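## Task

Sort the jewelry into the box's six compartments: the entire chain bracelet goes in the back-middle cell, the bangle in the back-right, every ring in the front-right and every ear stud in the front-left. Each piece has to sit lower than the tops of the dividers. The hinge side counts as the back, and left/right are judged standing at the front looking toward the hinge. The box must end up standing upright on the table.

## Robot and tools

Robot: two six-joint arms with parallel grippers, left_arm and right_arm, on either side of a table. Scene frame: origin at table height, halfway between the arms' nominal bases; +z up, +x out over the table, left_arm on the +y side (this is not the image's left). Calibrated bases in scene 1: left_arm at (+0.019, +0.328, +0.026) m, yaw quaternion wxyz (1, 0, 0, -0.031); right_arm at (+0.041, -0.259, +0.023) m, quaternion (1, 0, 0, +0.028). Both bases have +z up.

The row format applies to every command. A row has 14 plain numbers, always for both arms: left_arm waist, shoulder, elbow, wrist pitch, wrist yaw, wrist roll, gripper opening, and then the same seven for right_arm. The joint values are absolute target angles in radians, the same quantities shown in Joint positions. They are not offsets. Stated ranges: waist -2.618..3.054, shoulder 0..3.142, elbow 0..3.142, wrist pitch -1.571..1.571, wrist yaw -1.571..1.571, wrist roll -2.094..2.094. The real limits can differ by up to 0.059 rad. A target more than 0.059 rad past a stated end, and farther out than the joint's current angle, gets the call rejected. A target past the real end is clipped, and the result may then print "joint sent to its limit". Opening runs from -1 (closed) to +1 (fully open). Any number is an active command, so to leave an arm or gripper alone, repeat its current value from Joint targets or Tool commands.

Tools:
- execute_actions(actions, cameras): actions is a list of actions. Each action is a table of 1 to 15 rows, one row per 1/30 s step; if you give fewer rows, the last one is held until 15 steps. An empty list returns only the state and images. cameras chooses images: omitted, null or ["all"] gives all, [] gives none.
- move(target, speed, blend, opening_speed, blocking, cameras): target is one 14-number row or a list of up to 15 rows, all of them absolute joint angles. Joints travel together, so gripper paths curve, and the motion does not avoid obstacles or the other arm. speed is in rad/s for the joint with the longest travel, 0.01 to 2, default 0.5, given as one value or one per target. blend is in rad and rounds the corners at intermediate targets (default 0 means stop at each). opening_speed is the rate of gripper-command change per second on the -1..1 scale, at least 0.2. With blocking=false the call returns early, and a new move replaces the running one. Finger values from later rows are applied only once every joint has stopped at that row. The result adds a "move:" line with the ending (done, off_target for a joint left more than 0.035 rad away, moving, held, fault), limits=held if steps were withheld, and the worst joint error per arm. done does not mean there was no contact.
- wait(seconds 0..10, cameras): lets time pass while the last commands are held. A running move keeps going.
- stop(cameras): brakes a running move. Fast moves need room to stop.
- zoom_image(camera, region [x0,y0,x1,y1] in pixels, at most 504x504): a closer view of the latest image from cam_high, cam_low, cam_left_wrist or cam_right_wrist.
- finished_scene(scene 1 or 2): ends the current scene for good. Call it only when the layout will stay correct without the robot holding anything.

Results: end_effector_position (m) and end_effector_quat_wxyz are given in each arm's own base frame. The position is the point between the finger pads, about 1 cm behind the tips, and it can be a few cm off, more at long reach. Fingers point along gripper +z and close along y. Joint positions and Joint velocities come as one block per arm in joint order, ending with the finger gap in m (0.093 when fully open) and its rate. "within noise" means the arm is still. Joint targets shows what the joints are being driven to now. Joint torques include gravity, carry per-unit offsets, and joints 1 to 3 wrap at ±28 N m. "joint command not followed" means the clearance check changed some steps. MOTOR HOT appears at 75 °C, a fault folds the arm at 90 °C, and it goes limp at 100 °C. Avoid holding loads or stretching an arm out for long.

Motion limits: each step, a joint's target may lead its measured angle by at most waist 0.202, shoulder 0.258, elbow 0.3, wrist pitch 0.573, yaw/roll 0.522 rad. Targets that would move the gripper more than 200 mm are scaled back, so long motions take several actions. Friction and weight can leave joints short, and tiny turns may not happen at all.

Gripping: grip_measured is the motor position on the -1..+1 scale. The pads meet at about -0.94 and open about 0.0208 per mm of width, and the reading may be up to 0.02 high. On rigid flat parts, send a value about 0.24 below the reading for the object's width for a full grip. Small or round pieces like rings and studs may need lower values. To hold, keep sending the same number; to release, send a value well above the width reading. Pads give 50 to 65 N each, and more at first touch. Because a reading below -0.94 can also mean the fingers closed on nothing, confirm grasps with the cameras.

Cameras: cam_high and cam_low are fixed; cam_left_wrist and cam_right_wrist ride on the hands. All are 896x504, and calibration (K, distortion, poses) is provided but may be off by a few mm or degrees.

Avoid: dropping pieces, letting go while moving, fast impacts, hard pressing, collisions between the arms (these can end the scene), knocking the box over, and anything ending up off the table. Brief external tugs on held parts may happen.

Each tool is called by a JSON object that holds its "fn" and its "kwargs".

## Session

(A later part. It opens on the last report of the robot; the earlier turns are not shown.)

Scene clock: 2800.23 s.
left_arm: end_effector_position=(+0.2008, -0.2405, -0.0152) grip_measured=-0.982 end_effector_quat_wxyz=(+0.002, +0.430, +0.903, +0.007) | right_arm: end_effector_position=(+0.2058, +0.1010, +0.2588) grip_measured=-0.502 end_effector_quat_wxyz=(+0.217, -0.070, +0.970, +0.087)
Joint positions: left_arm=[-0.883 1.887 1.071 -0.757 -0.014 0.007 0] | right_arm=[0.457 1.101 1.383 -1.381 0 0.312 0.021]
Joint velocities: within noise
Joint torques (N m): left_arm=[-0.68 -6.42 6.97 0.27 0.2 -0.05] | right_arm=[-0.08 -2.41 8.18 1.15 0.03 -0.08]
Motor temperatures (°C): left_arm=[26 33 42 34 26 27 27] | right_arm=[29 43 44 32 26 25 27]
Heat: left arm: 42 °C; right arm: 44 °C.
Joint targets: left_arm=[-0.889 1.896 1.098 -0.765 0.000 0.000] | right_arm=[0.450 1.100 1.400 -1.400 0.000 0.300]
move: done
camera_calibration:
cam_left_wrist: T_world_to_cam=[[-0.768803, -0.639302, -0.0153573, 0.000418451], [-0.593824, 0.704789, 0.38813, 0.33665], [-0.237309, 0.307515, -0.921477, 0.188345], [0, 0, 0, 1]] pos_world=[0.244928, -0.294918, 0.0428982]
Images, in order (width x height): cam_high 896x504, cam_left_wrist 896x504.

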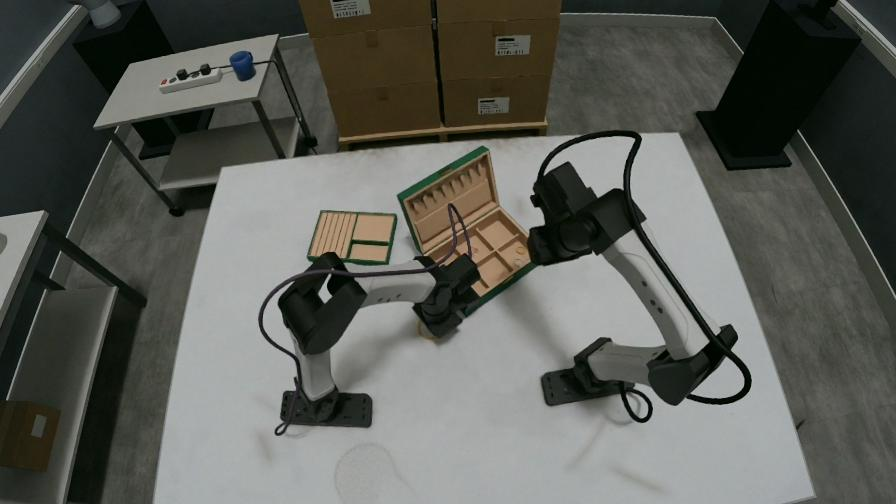

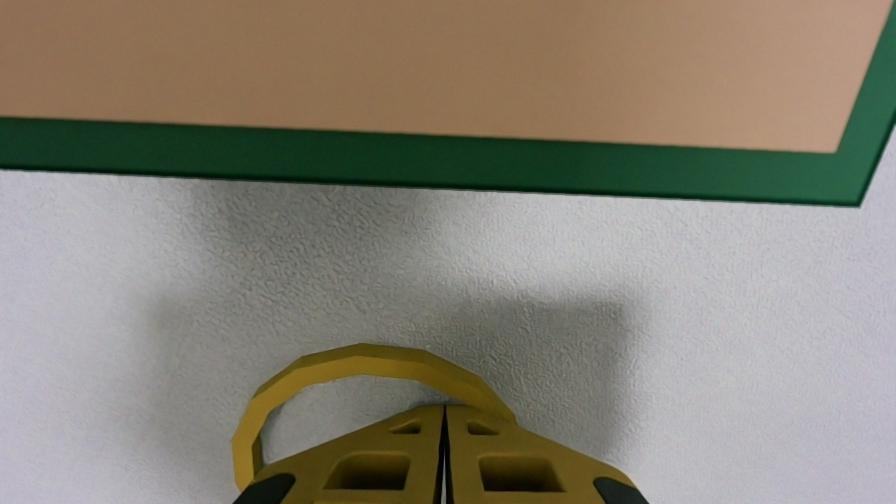

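{"fn": "move", "kwargs": {"target": [[-0.889,1.75,1.30,-1.12,0,0,-1,0.45,1.1,1.4,-1.4,0,0.3,-0.4],[-0.889,1.1,1.4,-1.4,0,0,-1,0.6,1.1,1.4,-1.4,0,0.3,-0.4],[0.1,1.1,1.4,-1.4,0,0,0,0.9,1.1,1.4,-1.4,0,-1.57,-0.4]], "speed": 0.8, "cameras": ["cam_right_wrist","cam_high"]}}

Scene clock: 2814.67 s.
left_arm: end_effector_position=(+0.2233, +0.0226, +0.2574) grip_measured=-0.002 end_effector_quat_wxyz=(+0.227, -0.043, +0.973, +0.017) | right_arm: end_effector_position=(+0.1437, +0.1786, +0.2587) grip_measured=-0.402 end_effector_quat_wxyz=(-0.221, +0.915, -0.329, +0.076)
Joint positions: left_arm=[0.093 1.095 1.38 -1.398 -0.011 0.007 0.045] | right_arm=[0.893 1.101 1.383 -1.382 0 -1.558 0.026]
Joint velocities: within noise
Joint torques (N m): left_arm=[0.44 -0.96 6.93 1.18 0.17 -0.05] | right_arm=[1.05 -2.39 8.12 1.09 -0.04 -0.05]
Motor temperatures (°C): left_arm=[26 33 42 35 26 27 27] | right_arm=[29 42 44 32 26 25 27]
Heat: left arm: 42 °C; right arm: 44 °C.
Joint targets: left_arm=[0.100 1.100 1.400 -1.400 0.000 0.000] | right_arm=[0.900 1.100 1.400 -1.400 0.000 -1.570]
move: done
camera_calibration:
cam_right_wrist: T_world_to_cam=[[0.566344, 0.694028, 0.444499, -0.321012], [0.577443, -0.718966, 0.386841, -0.01536], [0.588059, 0.0375879, -0.807944, 0.194292], [0, 0, 0, 1]] pos_world=[0.0764179, 0.204445, 0.305609]
Images, in order (width x height): cam_high 896x504, cam_right_wrist 896x504.

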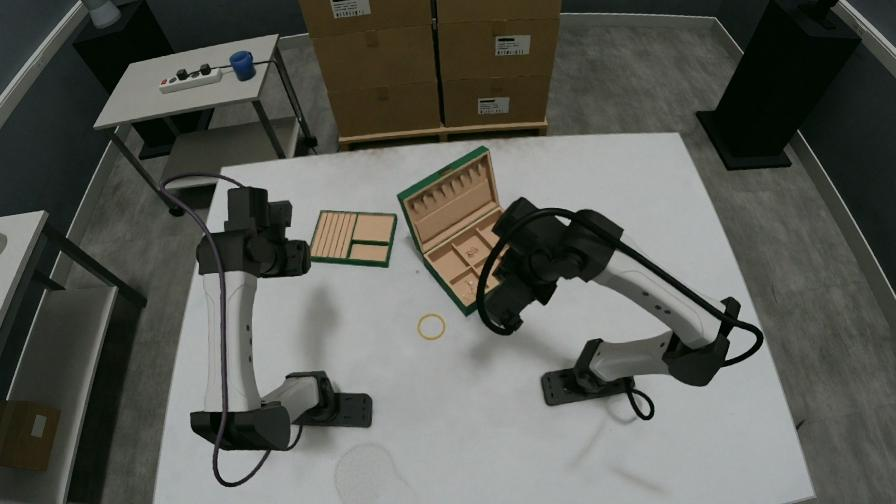

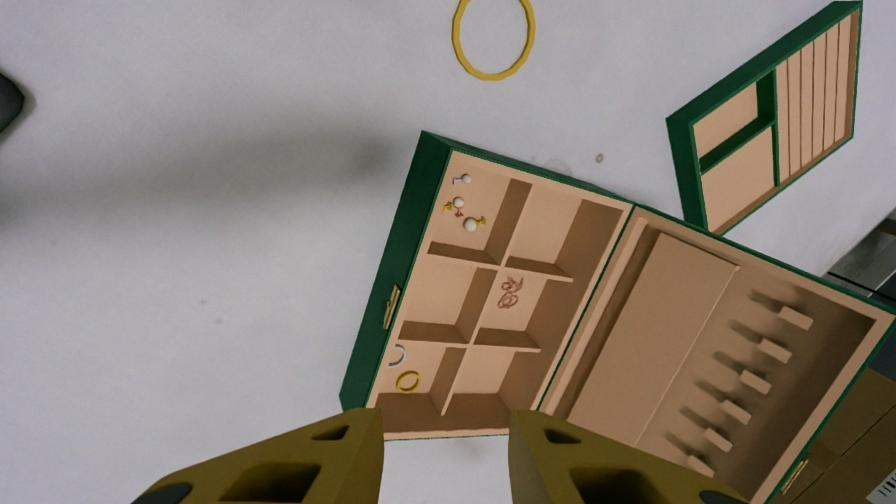

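{"fn": "move", "kwargs": {"target": [0.1,1.1,1.4,-1.4,0,0,0,1.055,2.175,1.78,-1.095,0,-1.57,-0.4], "speed": 0.7, "cameras": ["cam_right_wrist"]}}

Scene clock: 2832.37 s.
left_arm: end_effector_position=(+0.2232, +0.0226, +0.2573) grip_measured=-0.002 end_effector_quat_wxyz=(+0.226, -0.043, +0.973, +0.017) | right_arm: end_effector_position=(+0.2134, +0.3727, +0.0481) grip_measured=-0.402 end_effector_quat_wxyz=(-0.025, +0.964, -0.263, +0.007)
Joint positions: left_arm=[0.093 1.095 1.38 -1.399 -0.011 0.007 0.045] | right_arm=[1.051 2.167 1.76 -1.113 0 -1.558 0.026]
Joint velocities: within noise
Joint torques (N m): left_arm=[0.44 -0.98 6.95 1.18 0.16 -0.05] | right_arm=[0.83 -11.82 8.32 0.59 -0.05 -0.07]
Motor temperatures (°C): left_arm=[26 32 42 36 26 27 27] | right_arm=[29 43 44 32 26 25 27]
Heat: left arm: 42 °C; right arm: 44 °C.
Joint targets: left_arm=[0.100 1.100 1.400 -1.400 0.000 0.000] | right_arm=[1.055 2.175 1.780 -1.095 0.000 -1.570]
move: done
camera_calibration:
cam_right_wrist: T_world_to_cam=[[0.501456, 0.864193, 0.041371, -0.431809], [0.770022, -0.467593, 0.434077, 0.0284068], [0.394471, -0.185814, -0.899925, 0.104838], [0, 0, 0, 1]] pos_world=[0.153304, 0.40593, 0.09988]
Images, in order (width x height): cam_right_wrist 896x504.

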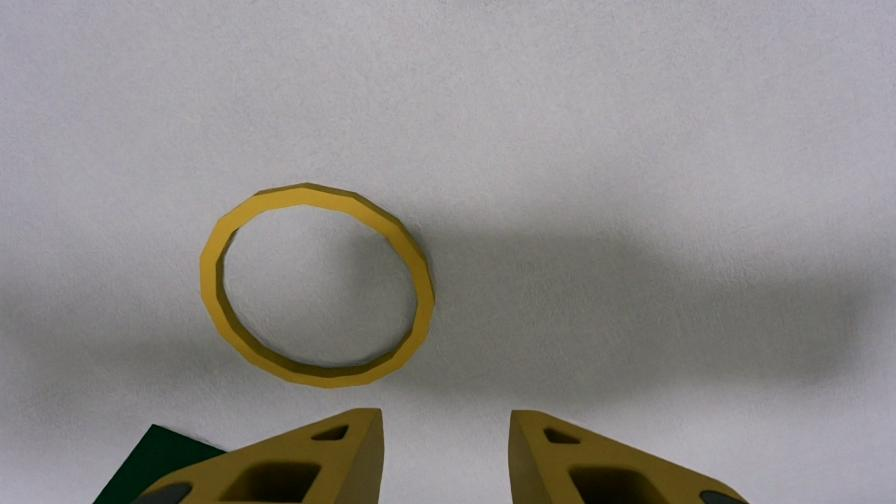

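{"fn": "move", "kwargs": {"target": [[0.1,1.1,1.4,-1.4,0,0,0,1.075,2.15,1.72,-1.09,0,-1.57,-0.4],[0.1,1.1,1.4,-1.4,0,0,0,1.075,2.203,1.572,-0.868,0,-1.57,-0.4]], "speed": 0.3, "cameras": ["cam_right_wrist"]}}

Scene clock: 2864.63 s.
left_arm: end_effector_position=(+0.2232, +0.0226, +0.2573) grip_measured=-0.002 end_effector_quat_wxyz=(+0.226, -0.043, +0.973, +0.017) | right_arm: end_effector_position=(+0.2038, +0.3729, +0.0014) grip_measured=-0.402 end_effector_quat_wxyz=(-0.035, +0.967, -0.253, +0.009)
Joint positions: left_arm=[0.093 1.095 1.38 -1.399 -0.011 0.007 0.045] | right_arm=[1.071 2.179 1.587 -0.908 0 -1.559 0.026]
Joint velocities: within noise
Joint torques (N m): left_arm=[0.42 -0.98 6.94 1.19 0.17 -0.05] | right_arm=[0.83 -10.17 4.77 0.85 -0.05 -0.07]
Motor temperatures (°C): left_arm=[26 31 42 36 26 27 27] | right_arm=[29 54 44 31 26 25 27]
Heat: left arm: 42 °C; right arm: 54 °C.
Joint targets: left_arm=[0.100 1.100 1.400 -1.400 0.000 0.000] | right_arm=[1.075 2.203 1.572 -0.868 0.000 -1.570]
move: off_target (right_arm); right_arm: the wrist pitch is farthest, 0.040 rad from its target
camera_calibration:
cam_right_wrist: T_world_to_cam=[[0.483406, 0.873282, 0.0608004, -0.424966], [0.775263, -0.459333, 0.433566, 0.0520287], [0.406553, -0.162452, -0.899068, 0.0554306], [0, 0, 0, 1]] pos_world=[0.14256, 0.404019, 0.0531161]
Images, in order (width x height): cam_right_wrist 896x504.

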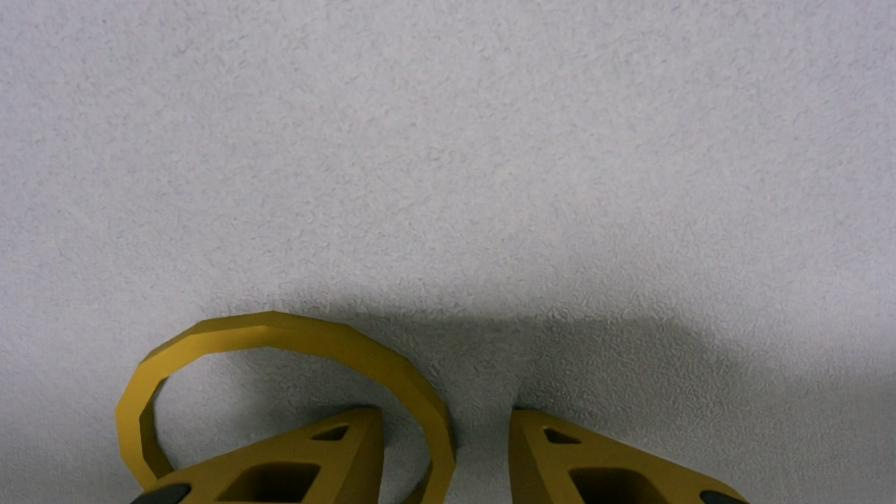

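Good: rim between fingers. Lower 5 mm and close.

{"fn": "move", "kwargs": {"target": [[0.1,1.1,1.4,-1.4,0,0,0,1.075,2.215,1.560,-0.84,0,-1.57,-0.4],[0.1,1.1,1.4,-1.4,0,0,0,1.075,2.215,1.560,-0.84,0,-1.57,-1]], "speed": 0.2, "opening_speed": 0.6, "cameras": ["cam_right_wrist"]}}

Scene clock: 2873.90 s.
left_arm: end_effector_position=(+0.2232, +0.0226, +0.2573) grip_measured=-0.002 end_effector_quat_wxyz=(+0.226, -0.043, +0.973, +0.017) | right_arm: end_effector_position=(+0.2039, +0.3732, +0.0006) grip_measured=-0.965 end_effector_quat_wxyz=(-0.036, +0.967, -0.253, +0.009)
Joint positions: left_arm=[0.093 1.095 1.38 -1.399 -0.011 0.007 0.045] | right_arm=[1.071 2.179 1.584 -0.902 0 -1.559 0]
Joint velocities: within noise
Joint torques (N m): left_arm=[0.43 -0.96 6.94 1.19 0.16 -0.05] | right_arm=[0.83 -9.07 3.95 1.09 -0.05 -0.06]
Motor temperatures (°C): left_arm=[26 31 42 36 26 27 27] | right_arm=[29 53 43 31 26 25 27]
Heat: left arm: 42 °C; right arm: 53 °C.
Joint targets: left_arm=[0.100 1.100 1.400 -1.400 0.000 0.000] | right_arm=[1.075 2.215 1.560 -0.840 0.000 -1.570]
move: off_target (right_arm); target 2's new numbers were sent with right_arm's wrist pitch 0.065 rad from that target; right_arm: the wrist pitch is farthest, 0.062 rad from its target
camera_calibration:
cam_right_wrist: T_world_to_cam=[[0.483326, 0.873137, 0.0634655, -0.425196], [0.774708, -0.460349, 0.43348, 0.0528639], [0.407704, -0.160345, -0.898925, 0.0537031], [0, 0, 0, 1]] pos_world=[0.142659, 0.404201, 0.0523449]
Images, in order (width x height): cam_right_wrist 896x504.

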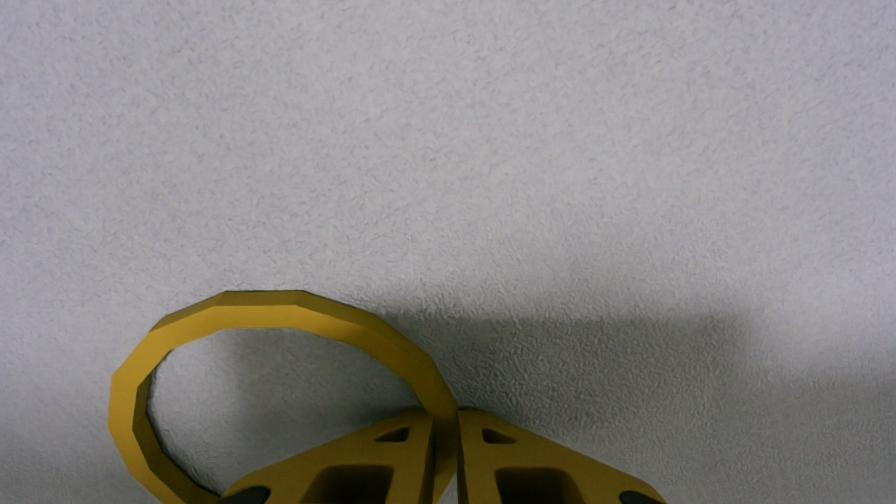

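{"fn": "move", "kwargs": {"target": [[0.1,1.1,1.4,-1.4,0,0,0,1.07,2.06,1.60,-1.05,0,-1.57,-1],[0.1,1.1,1.4,-1.4,0,0,0,1.07,1.80,1.467,-0.862,0,-1.57,-1],[0.1,1.1,1.4,-1.4,0,0,0,0.95,1.486,1.298,-0.712,0,-1.57,-1],[0.1,1.1,1.4,-1.4,0,0,0,0.325,1.55,1.30,-0.65,0,-1.57,-1]], "speed": [0.3,0.5,0.5,0.5], "blend": 0.05, "cameras": ["cam_right_wrist","cam_high"]}}

Scene clock: 2904.90 s.
left_arm: end_effector_position=(+0.2231, +0.0225, +0.2573) grip_measured=-0.002 end_effector_quat_wxyz=(+0.226, -0.043, +0.973, +0.017) | right_arm: end_effector_position=(+0.3930, +0.1320, +0.1913) grip_measured=-0.965 end_effector_quat_wxyz=(-0.270, +0.763, -0.556, +0.192)
Joint positions: left_arm=[0.093 1.095 1.38 -1.399 -0.011 0.007 0.045] | right_arm=[0.325 1.536 1.309 -0.669 0.002 -1.559 0]
Joint velocities: within noise
Joint torques (N m): left_arm=[0.43 -0.96 6.94 1.19 0.16 -0.05] | right_arm=[0.53 -6.49 6.83 1.81 -0.05 -0.03]
Motor temperatures (°C): left_arm=[26 31 42 36 26 27 27] | right_arm=[29 52 42 31 26 25 28]
Heat: left arm: 42 °C; right arm: 52 °C.
Joint targets: left_arm=[0.100 1.100 1.400 -1.400 0.000 0.000] | right_arm=[0.325 1.550 1.300 -0.650 0.000 -1.570]
move: done
camera_calibration:
cam_right_wrist: T_world_to_cam=[[0.747964, 0.245844, 0.616531, -0.445001], [0.0284893, -0.939911, 0.340229, 0.0870361], [0.663128, -0.236915, -0.710023, -0.0170521], [0, 0, 0, 1]] pos_world=[0.341673, 0.187167, 0.232638]
Images, in order (width x height): cam_high 896x504, cam_right_wrist 896x504.

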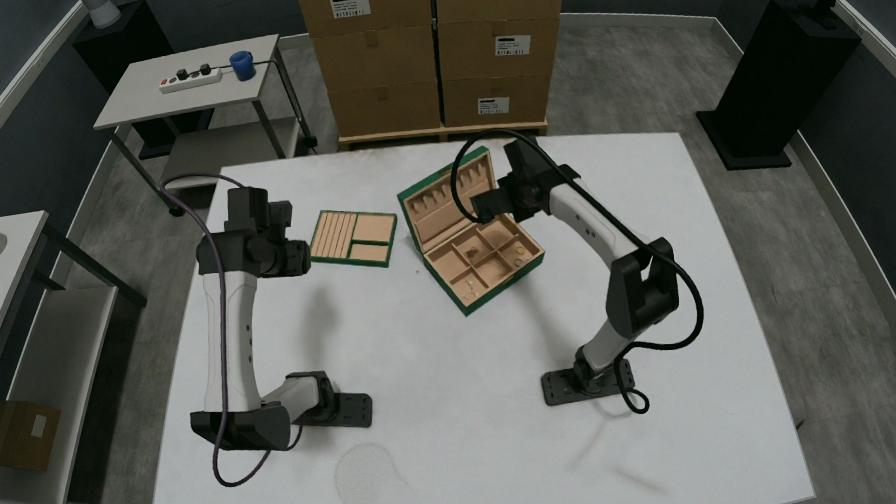

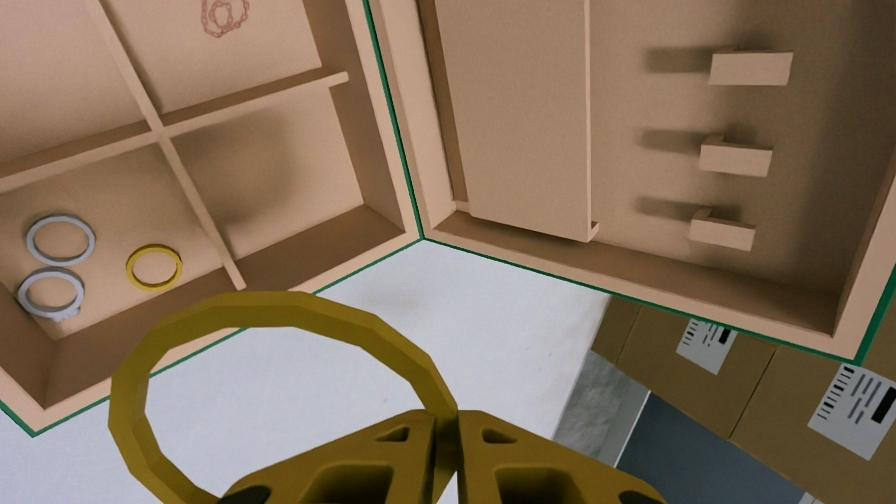

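{"fn": "move", "kwargs": {"target": [0.1,1.1,1.4,-1.4,0,0,0,0.323,1.768,1.256,-0.385,0,-1.57,-1], "speed": 0.4, "cameras": ["cam_right_wrist"]}}

Scene clock: 2921.63 s.
left_arm: end_effector_position=(+0.2231, +0.0225, +0.2573) grip_measured=-0.002 end_effector_quat_wxyz=(+0.226, -0.043, +0.973, +0.017) | right_arm: end_effector_position=(+0.4400, +0.1478, +0.1196) grip_measured=-0.965 end_effector_quat_wxyz=(-0.268, +0.763, -0.556, +0.191)
Joint positions: left_arm=[0.093 1.095 1.38 -1.399 -0.011 0.007 0.045] | right_arm=[0.325 1.758 1.263 -0.404 0.002 -1.559 0]
Joint velocities: within noise
Joint torques (N m): left_arm=[0.43 -0.98 6.93 1.19 0.16 -0.05] | right_arm=[0.36 -8.84 6.82 1.85 -0.05 -0.03]
Motor temperatures (°C): left_arm=[26 31 42 36 26 27 27] | right_arm=[29 50 43 33 26 25 28]
Heat: left arm: 42 °C; right arm: 50 °C.
Joint targets: left_arm=[0.100 1.100 1.400 -1.400 0.000 0.000] | right_arm=[0.323 1.768 1.256 -0.385 0.000 -1.570]
move: done
camera_calibration:
cam_right_wrist: T_world_to_cam=[[0.749522, 0.246368, 0.614427, -0.440342], [0.0293513, -0.939621, 0.340956, 0.12445], [0.661329, -0.23752, -0.711497, -0.0943282], [0, 0, 0, 1]] pos_world=[0.388775, 0.203017, 0.161011]
Images, in order (width x height): cam_right_wrist 896x504.

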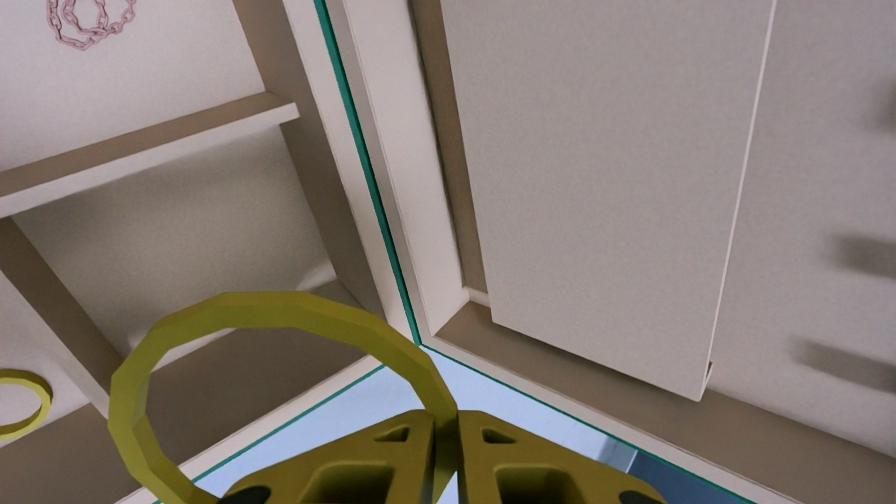

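{"fn": "move", "kwargs": {"target": [0.1,1.1,1.4,-1.4,0,0,0,0.323,1.84,1.155,-0.21,0,-1.57,-1], "speed": 0.3, "cameras": ["cam_right_wrist"]}}

Scene clock: 2931.90 s.
left_arm: end_effector_position=(+0.2231, +0.0225, +0.2573) grip_measured=-0.002 end_effector_quat_wxyz=(+0.226, -0.043, +0.973, +0.017) | right_arm: end_effector_position=(+0.4444, +0.1493, +0.0770) grip_measured=-0.965 end_effector_quat_wxyz=(-0.271, +0.762, -0.555, +0.193)
Joint positions: left_arm=[0.093 1.095 1.38 -1.399 -0.011 0.007 0.045] | right_arm=[0.325 1.825 1.163 -0.23 0.002 -1.559 0]
Joint velocities: within noise
Joint torques (N m): left_arm=[0.43 -0.96 6.94 1.19 0.16 -0.05] | right_arm=[0.36 -8.76 6.34 1.82 -0.05 -0.03]
Motor temperatures (°C): left_arm=[26 31 42 36 26 27 27] | right_arm=[29 51 43 34 26 25 28]
Heat: left arm: 42 °C; right arm: 51 °C.
Joint targets: left_arm=[0.100 1.100 1.400 -1.400 0.000 0.000] | right_arm=[0.323 1.840 1.155 -0.210 0.000 -1.570]
move: done
camera_calibration:
cam_right_wrist: T_world_to_cam=[[0.745505, 0.245016, 0.61983, -0.416331], [0.0271385, -0.940365, 0.339082, 0.141486], [0.665947, -0.235966, -0.707697, -0.129791], [0, 0, 0, 1]] pos_world=[0.392971, 0.20443, 0.118226]
Images, in order (width x height): cam_right_wrist 896x504.

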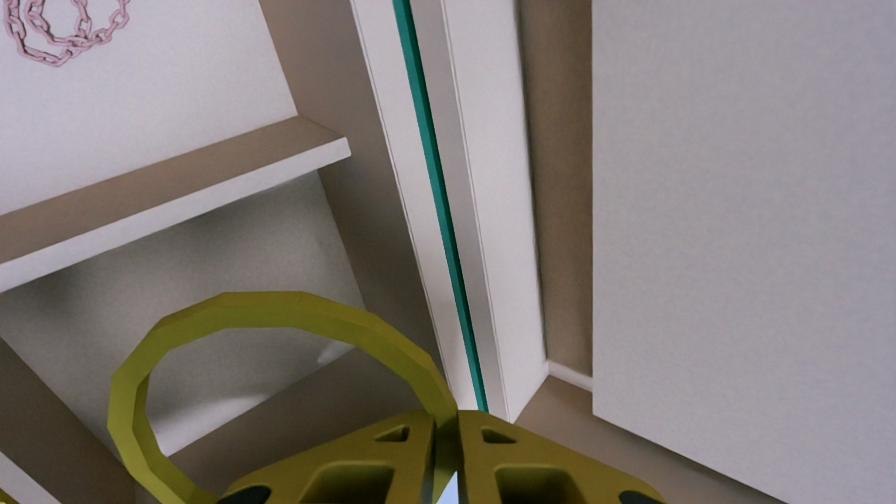

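{"fn": "move", "kwargs": {"target": [0.1,1.1,1.4,-1.4,0,0,0,0.323,1.902,1.045,-0.045,0,-1.57,-1], "speed": 0.2, "cameras": ["cam_right_wrist"]}}

Scene clock: 2946.43 s.
left_arm: end_effector_position=(+0.2231, +0.0225, +0.2573) grip_measured=-0.002 end_effector_quat_wxyz=(+0.226, -0.043, +0.973, +0.017) | right_arm: end_effector_position=(+0.4404, +0.1480, +0.0393) grip_measured=-0.965 end_effector_quat_wxyz=(-0.274, +0.761, -0.554, +0.195)
Joint positions: left_arm=[0.093 1.095 1.38 -1.399 -0.011 0.007 0.045] | right_arm=[0.325 1.878 1.058 -0.063 0.001 -1.559 0]
Joint velocities: left_arm=[-0.002 0.007 -0.007 -0.051 -0.154 -0.066 0.001] | right_arm=[within noise]
Joint torques (N m): left_arm=[0.43 -0.98 6.94 1.19 0.16 -0.05] | right_arm=[0.35 -7.91 5.45 1.83 -0.05 -0.03]
Motor temperatures (°C): left_arm=[26 31 42 36 26 27 27] | right_arm=[29 50 43 34 26 25 28]
Heat: left arm: 42 °C; right arm: 50 °C.
Joint targets: left_arm=[0.100 1.100 1.400 -1.400 0.000 0.000] | right_arm=[0.323 1.902 1.045 -0.045 0.000 -1.570]
move: done
camera_calibration:
cam_right_wrist: T_world_to_cam=[[0.740549, 0.243352, 0.626392, -0.387523], [0.02471, -0.941358, 0.336503, 0.154484], [0.671548, -0.233719, -0.703135, -0.157068], [0, 0, 0, 1]] pos_world=[0.388641, 0.203019, 0.0803176]
Images, in order (width x height): cam_right_wrist 896x504.

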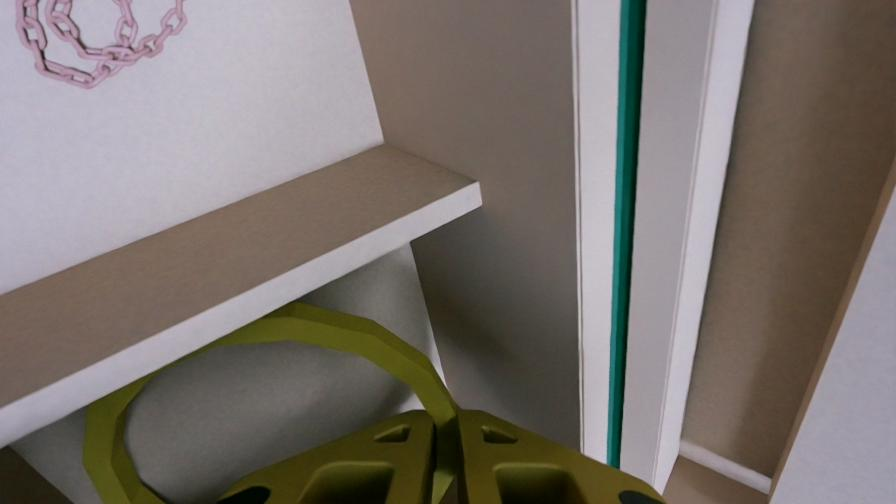

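{"fn": "move", "kwargs": {"target": [[0.1,1.1,1.4,-1.4,0,0,0,0.312,1.902,1.045,-0.045,0,-1.57,-1],[0.1,1.1,1.4,-1.4,0,0,0,0.312,1.914,1.025,-0.015,0,-1.57,-1]], "speed": 0.15, "cameras": ["cam_right_wrist"]}}

Scene clock: 2953.53 s.
left_arm: end_effector_position=(+0.2231, +0.0225, +0.2573) grip_measured=-0.002 end_effector_quat_wxyz=(+0.226, -0.043, +0.973, +0.017) | right_arm: end_effector_position=(+0.4425, +0.1472, +0.0355) grip_measured=-0.965 end_effector_quat_wxyz=(-0.281, +0.758, -0.554, +0.200)
Joint positions: left_arm=[0.093 1.095 1.38 -1.399 -0.011 0.007 0.045] | right_arm=[0.321 1.888 1.04 -0.02 -0.001 -1.559 0]
Joint velocities: within noise
Joint torques (N m): left_arm=[0.43 -0.98 6.94 1.19 0.16 -0.05] | right_arm=[-0.29 -7.71 5.24 1.7 -0.03 -0.03]
Motor temperatures (°C): left_arm=[26 31 42 37 26 27 27] | right_arm=[29 50 43 34 26 25 28]
Heat: left arm: 42 °C; right arm: 50 °C.
Joint targets: left_arm=[0.100 1.100 1.400 -1.400 0.000 0.000] | right_arm=[0.312 1.914 1.025 -0.015 0.000 -1.570]
move: done
camera_calibration:
cam_right_wrist: T_world_to_cam=[[0.731622, 0.237274, 0.639085, -0.38206], [0.0172323, -0.943611, 0.330608, 0.158767], [0.681492, -0.230867, -0.694456, -0.16645], [0, 0, 0, 1]] pos_world=[0.390222, 0.202039, 0.0760869]
Images, in order (width x height): cam_right_wrist 896x504.

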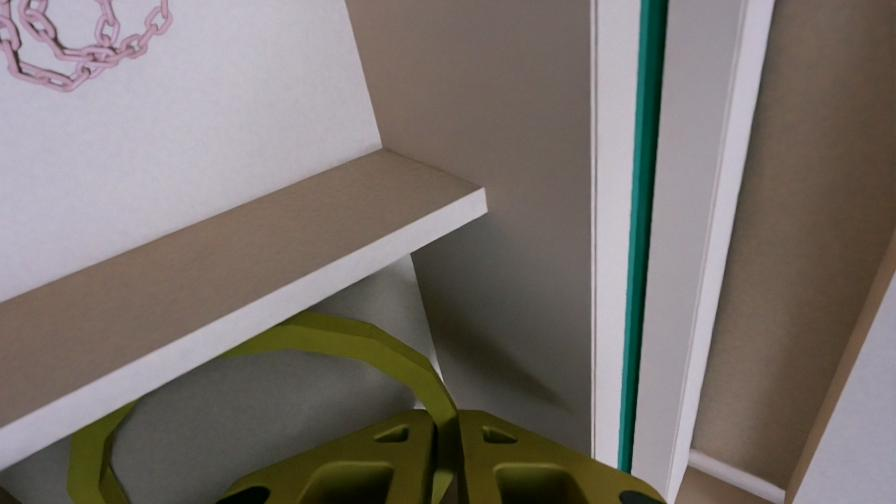

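Inside BR. Release gently.

{"fn": "move", "kwargs": {"target": [[0.1,1.1,1.4,-1.4,0,0,0,0.312,1.914,1.025,-0.015,0,-1.57,-0.65]], "opening_speed": 0.4, "cameras": ["cam_right_wrist"]}}

Scene clock: 2962.73 s.
left_arm: end_effector_position=(+0.2231, +0.0225, +0.2573) grip_measured=-0.002 end_effector_quat_wxyz=(+0.226, -0.043, +0.973, +0.017) | right_arm: end_effector_position=(+0.4410, +0.1454, +0.0304) grip_measured=-0.653 end_effector_quat_wxyz=(-0.276, +0.759, -0.556, +0.197)
Joint positions: left_arm=[0.093 1.095 1.38 -1.399 -0.011 0.007 0.045] | right_arm=[0.318 1.896 1.035 -0.017 -0.001 -1.559 0.014]
Joint velocities: within noise
Joint torques (N m): left_arm=[0.44 -0.98 6.94 1.18 0.16 -0.05] | right_arm=[-0.05 -8.49 5.57 1.68 -0.02 -0.03]
Motor temperatures (°C): left_arm=[26 31 42 37 26 27 27] | right_arm=[29 50 43 34 26 25 28]
Heat: left arm: 42 °C; right arm: 50 °C.
Joint targets: left_arm=[0.100 1.100 1.400 -1.400 0.000 0.000] | right_arm=[0.312 1.914 1.025 -0.015 0.000 -1.570]
move: done
camera_calibration:
cam_right_wrist: T_world_to_cam=[[0.738924, 0.23752, 0.630536, -0.380244], [0.0184629, -0.942593, 0.333434, 0.158072], [0.673536, -0.234741, -0.70089, -0.165124], [0, 0, 0, 1]] pos_world=[0.38927, 0.200552, 0.0713178]
Images, in order (width x height): cam_right_wrist 896x504.

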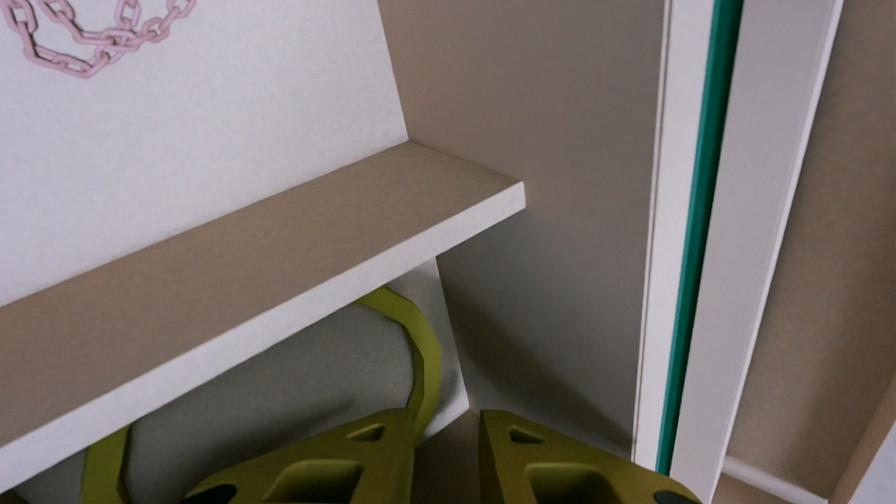

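Released, bangle fell. Rise.

{"fn": "move", "kwargs": {"target": [[0.1,1.1,1.4,-1.4,0,0,0,0.32,1.70,1.25,-0.4,0,-1.57,-0.65],[0.1,1.1,1.4,-1.4,0,0,0,0.32,1.3,1.35,-1.0,0,-0.5,-0.6],[0.1,1.1,1.4,-1.4,0,0,0,0.45,1.1,1.4,-1.4,0,0.3,-0.5]], "speed": [0.3,0.7,0.7], "cameras": ["cam_right_wrist","cam_high","cam_low"]}}

{"fn": "zoom_image", "kwargs": {"camera": "cam_high", "region": [380, 140, 580, 330]}}

Scene clock: 2976.10 s.
left_arm: end_effector_position=(+0.2231, +0.0225, +0.2573) grip_measured=-0.002 end_effector_quat_wxyz=(+0.226, -0.043, +0.973, +0.017) | right_arm: end_effector_position=(+0.2080, +0.0991, +0.2570) grip_measured=-0.502 end_effector_quat_wxyz=(+0.215, -0.076, +0.970, +0.083)
Joint positions: left_arm=[0.093 1.095 1.38 -1.399 -0.011 0.007 0.045] | right_arm=[0.444 1.107 1.381 -1.379 -0.001 0.288 0.021]
Joint velocities: within noise
Joint torques (N m): left_arm=[0.44 -0.96 6.93 1.19 0.16 -0.05] | right_arm=[1.05 -3.03 8.44 1.1 0.05 0.17]
Motor temperatures (°C): left_arm=[26 31 42 37 26 27 27] | right_arm=[29 50 43 34 26 25 28]
Heat: left arm: 42 °C; right arm: 50 °C.
Joint targets: left_arm=[0.100 1.100 1.400 -1.400 0.000 0.000] | right_arm=[0.450 1.100 1.400 -1.400 0.000 0.300]
move: done
camera_calibration:
cam_right_wrist: T_world_to_cam=[[0.1931, -0.97189, -0.13469, 0.0900221], [-0.980838, -0.194822, -0.000401537, 0.262756], [-0.0258503, 0.132187, -0.990888, 0.323371], [0, 0, 0, 1]] pos_world=[0.248697, 0.0959371, 0.332655]
Images, in order (width x height): cam_high 896x504, cam_low 896x504, cam_right_wrist 896x504.

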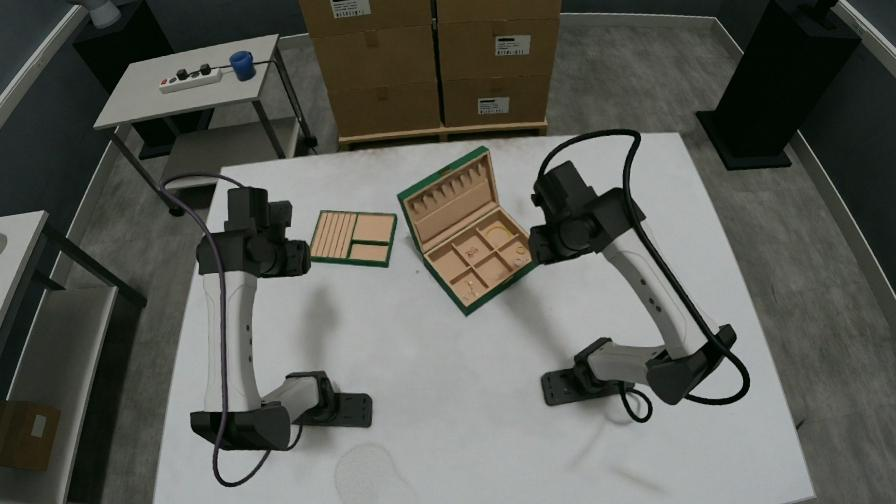

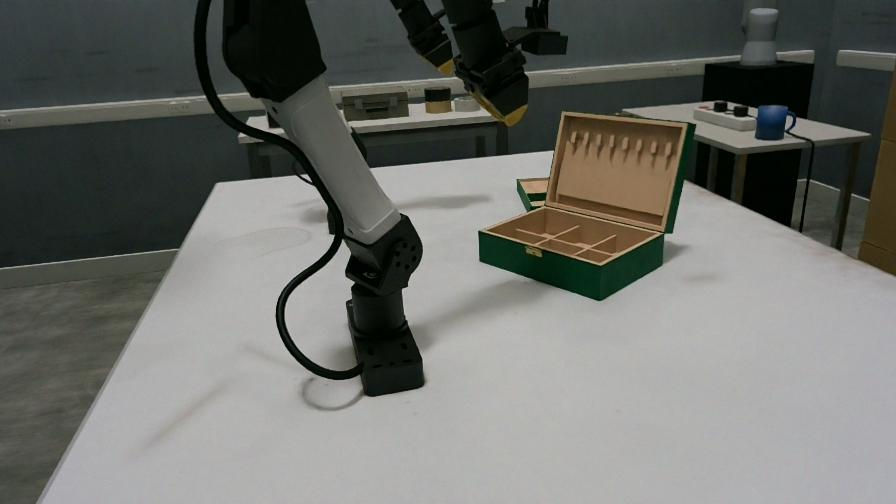

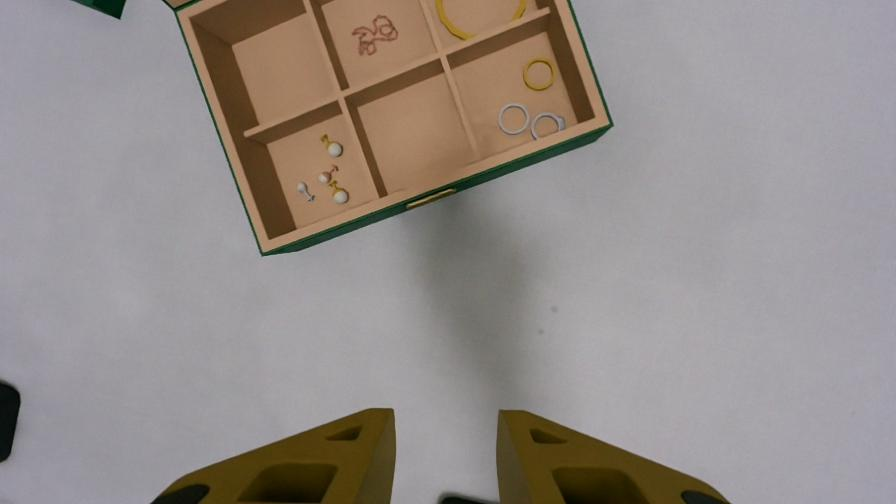

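Scaled by 2.520 from the camera's 896x504 image, which has a finer 1280x720 frame.

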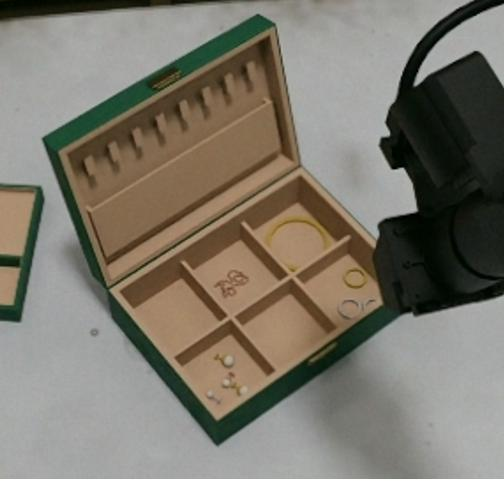

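{"fn": "move", "kwargs": {"target": [0.1,1.1,1.4,-1.4,0,0,0,0.40,1.3,1.35,-1.0,0,0.1,-0.5], "speed": 0.6, "cameras": ["cam_right_wrist"]}}

Scene clock: 2983.53 s.
left_arm: end_effector_position=(+0.2231, +0.0225, +0.2573) grip_measured=-0.002 end_effector_quat_wxyz=(+0.226, -0.043, +0.973, +0.017) | right_arm: end_effector_position=(+0.3025, +0.1303, +0.2459) grip_measured=-0.502 end_effector_quat_wxyz=(+0.295, -0.139, +0.942, +0.079)
Joint positions: left_arm=[0.093 1.095 1.38 -1.399 -0.011 0.007 0.045] | right_arm=[0.406 1.294 1.359 -1.015 -0.001 0.113 0.021]
Joint velocities: within noise
Joint torques (N m): left_arm=[0.43 -0.96 6.93 1.19 0.16 -0.05] | right_arm=[-0.06 -4.44 6.54 1.74 0.04 -0.06]
Motor temperatures (°C): left_arm=[26 31 42 37 26 27 27] | right_arm=[29 49 44 34 26 25 28]
Heat: left arm: 42 °C; right arm: 49 °C.
Joint targets: left_arm=[0.100 1.100 1.400 -1.400 0.000 0.000] | right_arm=[0.400 1.300 1.350 -1.000 0.000 0.100]
move: done
camera_calibration:
cam_right_wrist: T_world_to_cam=[[0.31993, -0.944796, -0.0707506, 0.0430414], [-0.937616, -0.305002, -0.166881, 0.403667], [0.136089, 0.119727, -0.983435, 0.261462], [0, 0, 0, 1]] pos_world=[0.329133, 0.132481, 0.32754]
Images, in order (width x height): cam_right_wrist 896x504.

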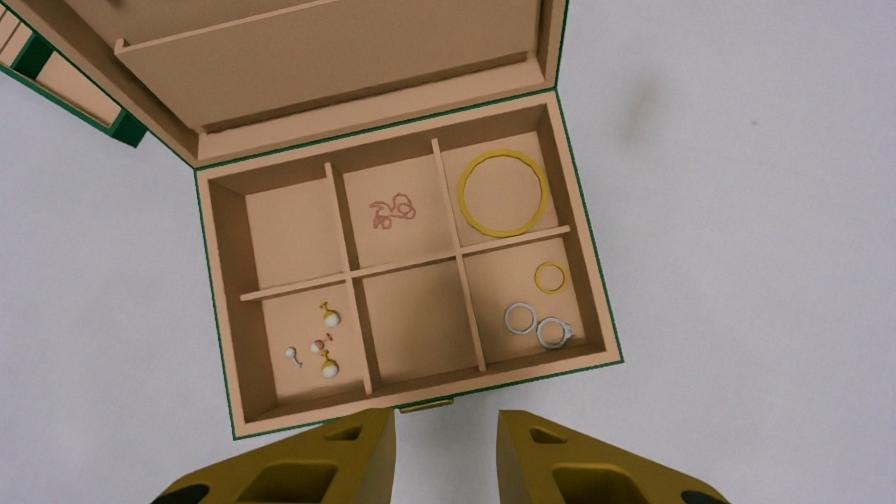

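{"fn": "finished_scene", "kwargs": {"scene": 2}}

The scene is finished: the task was done.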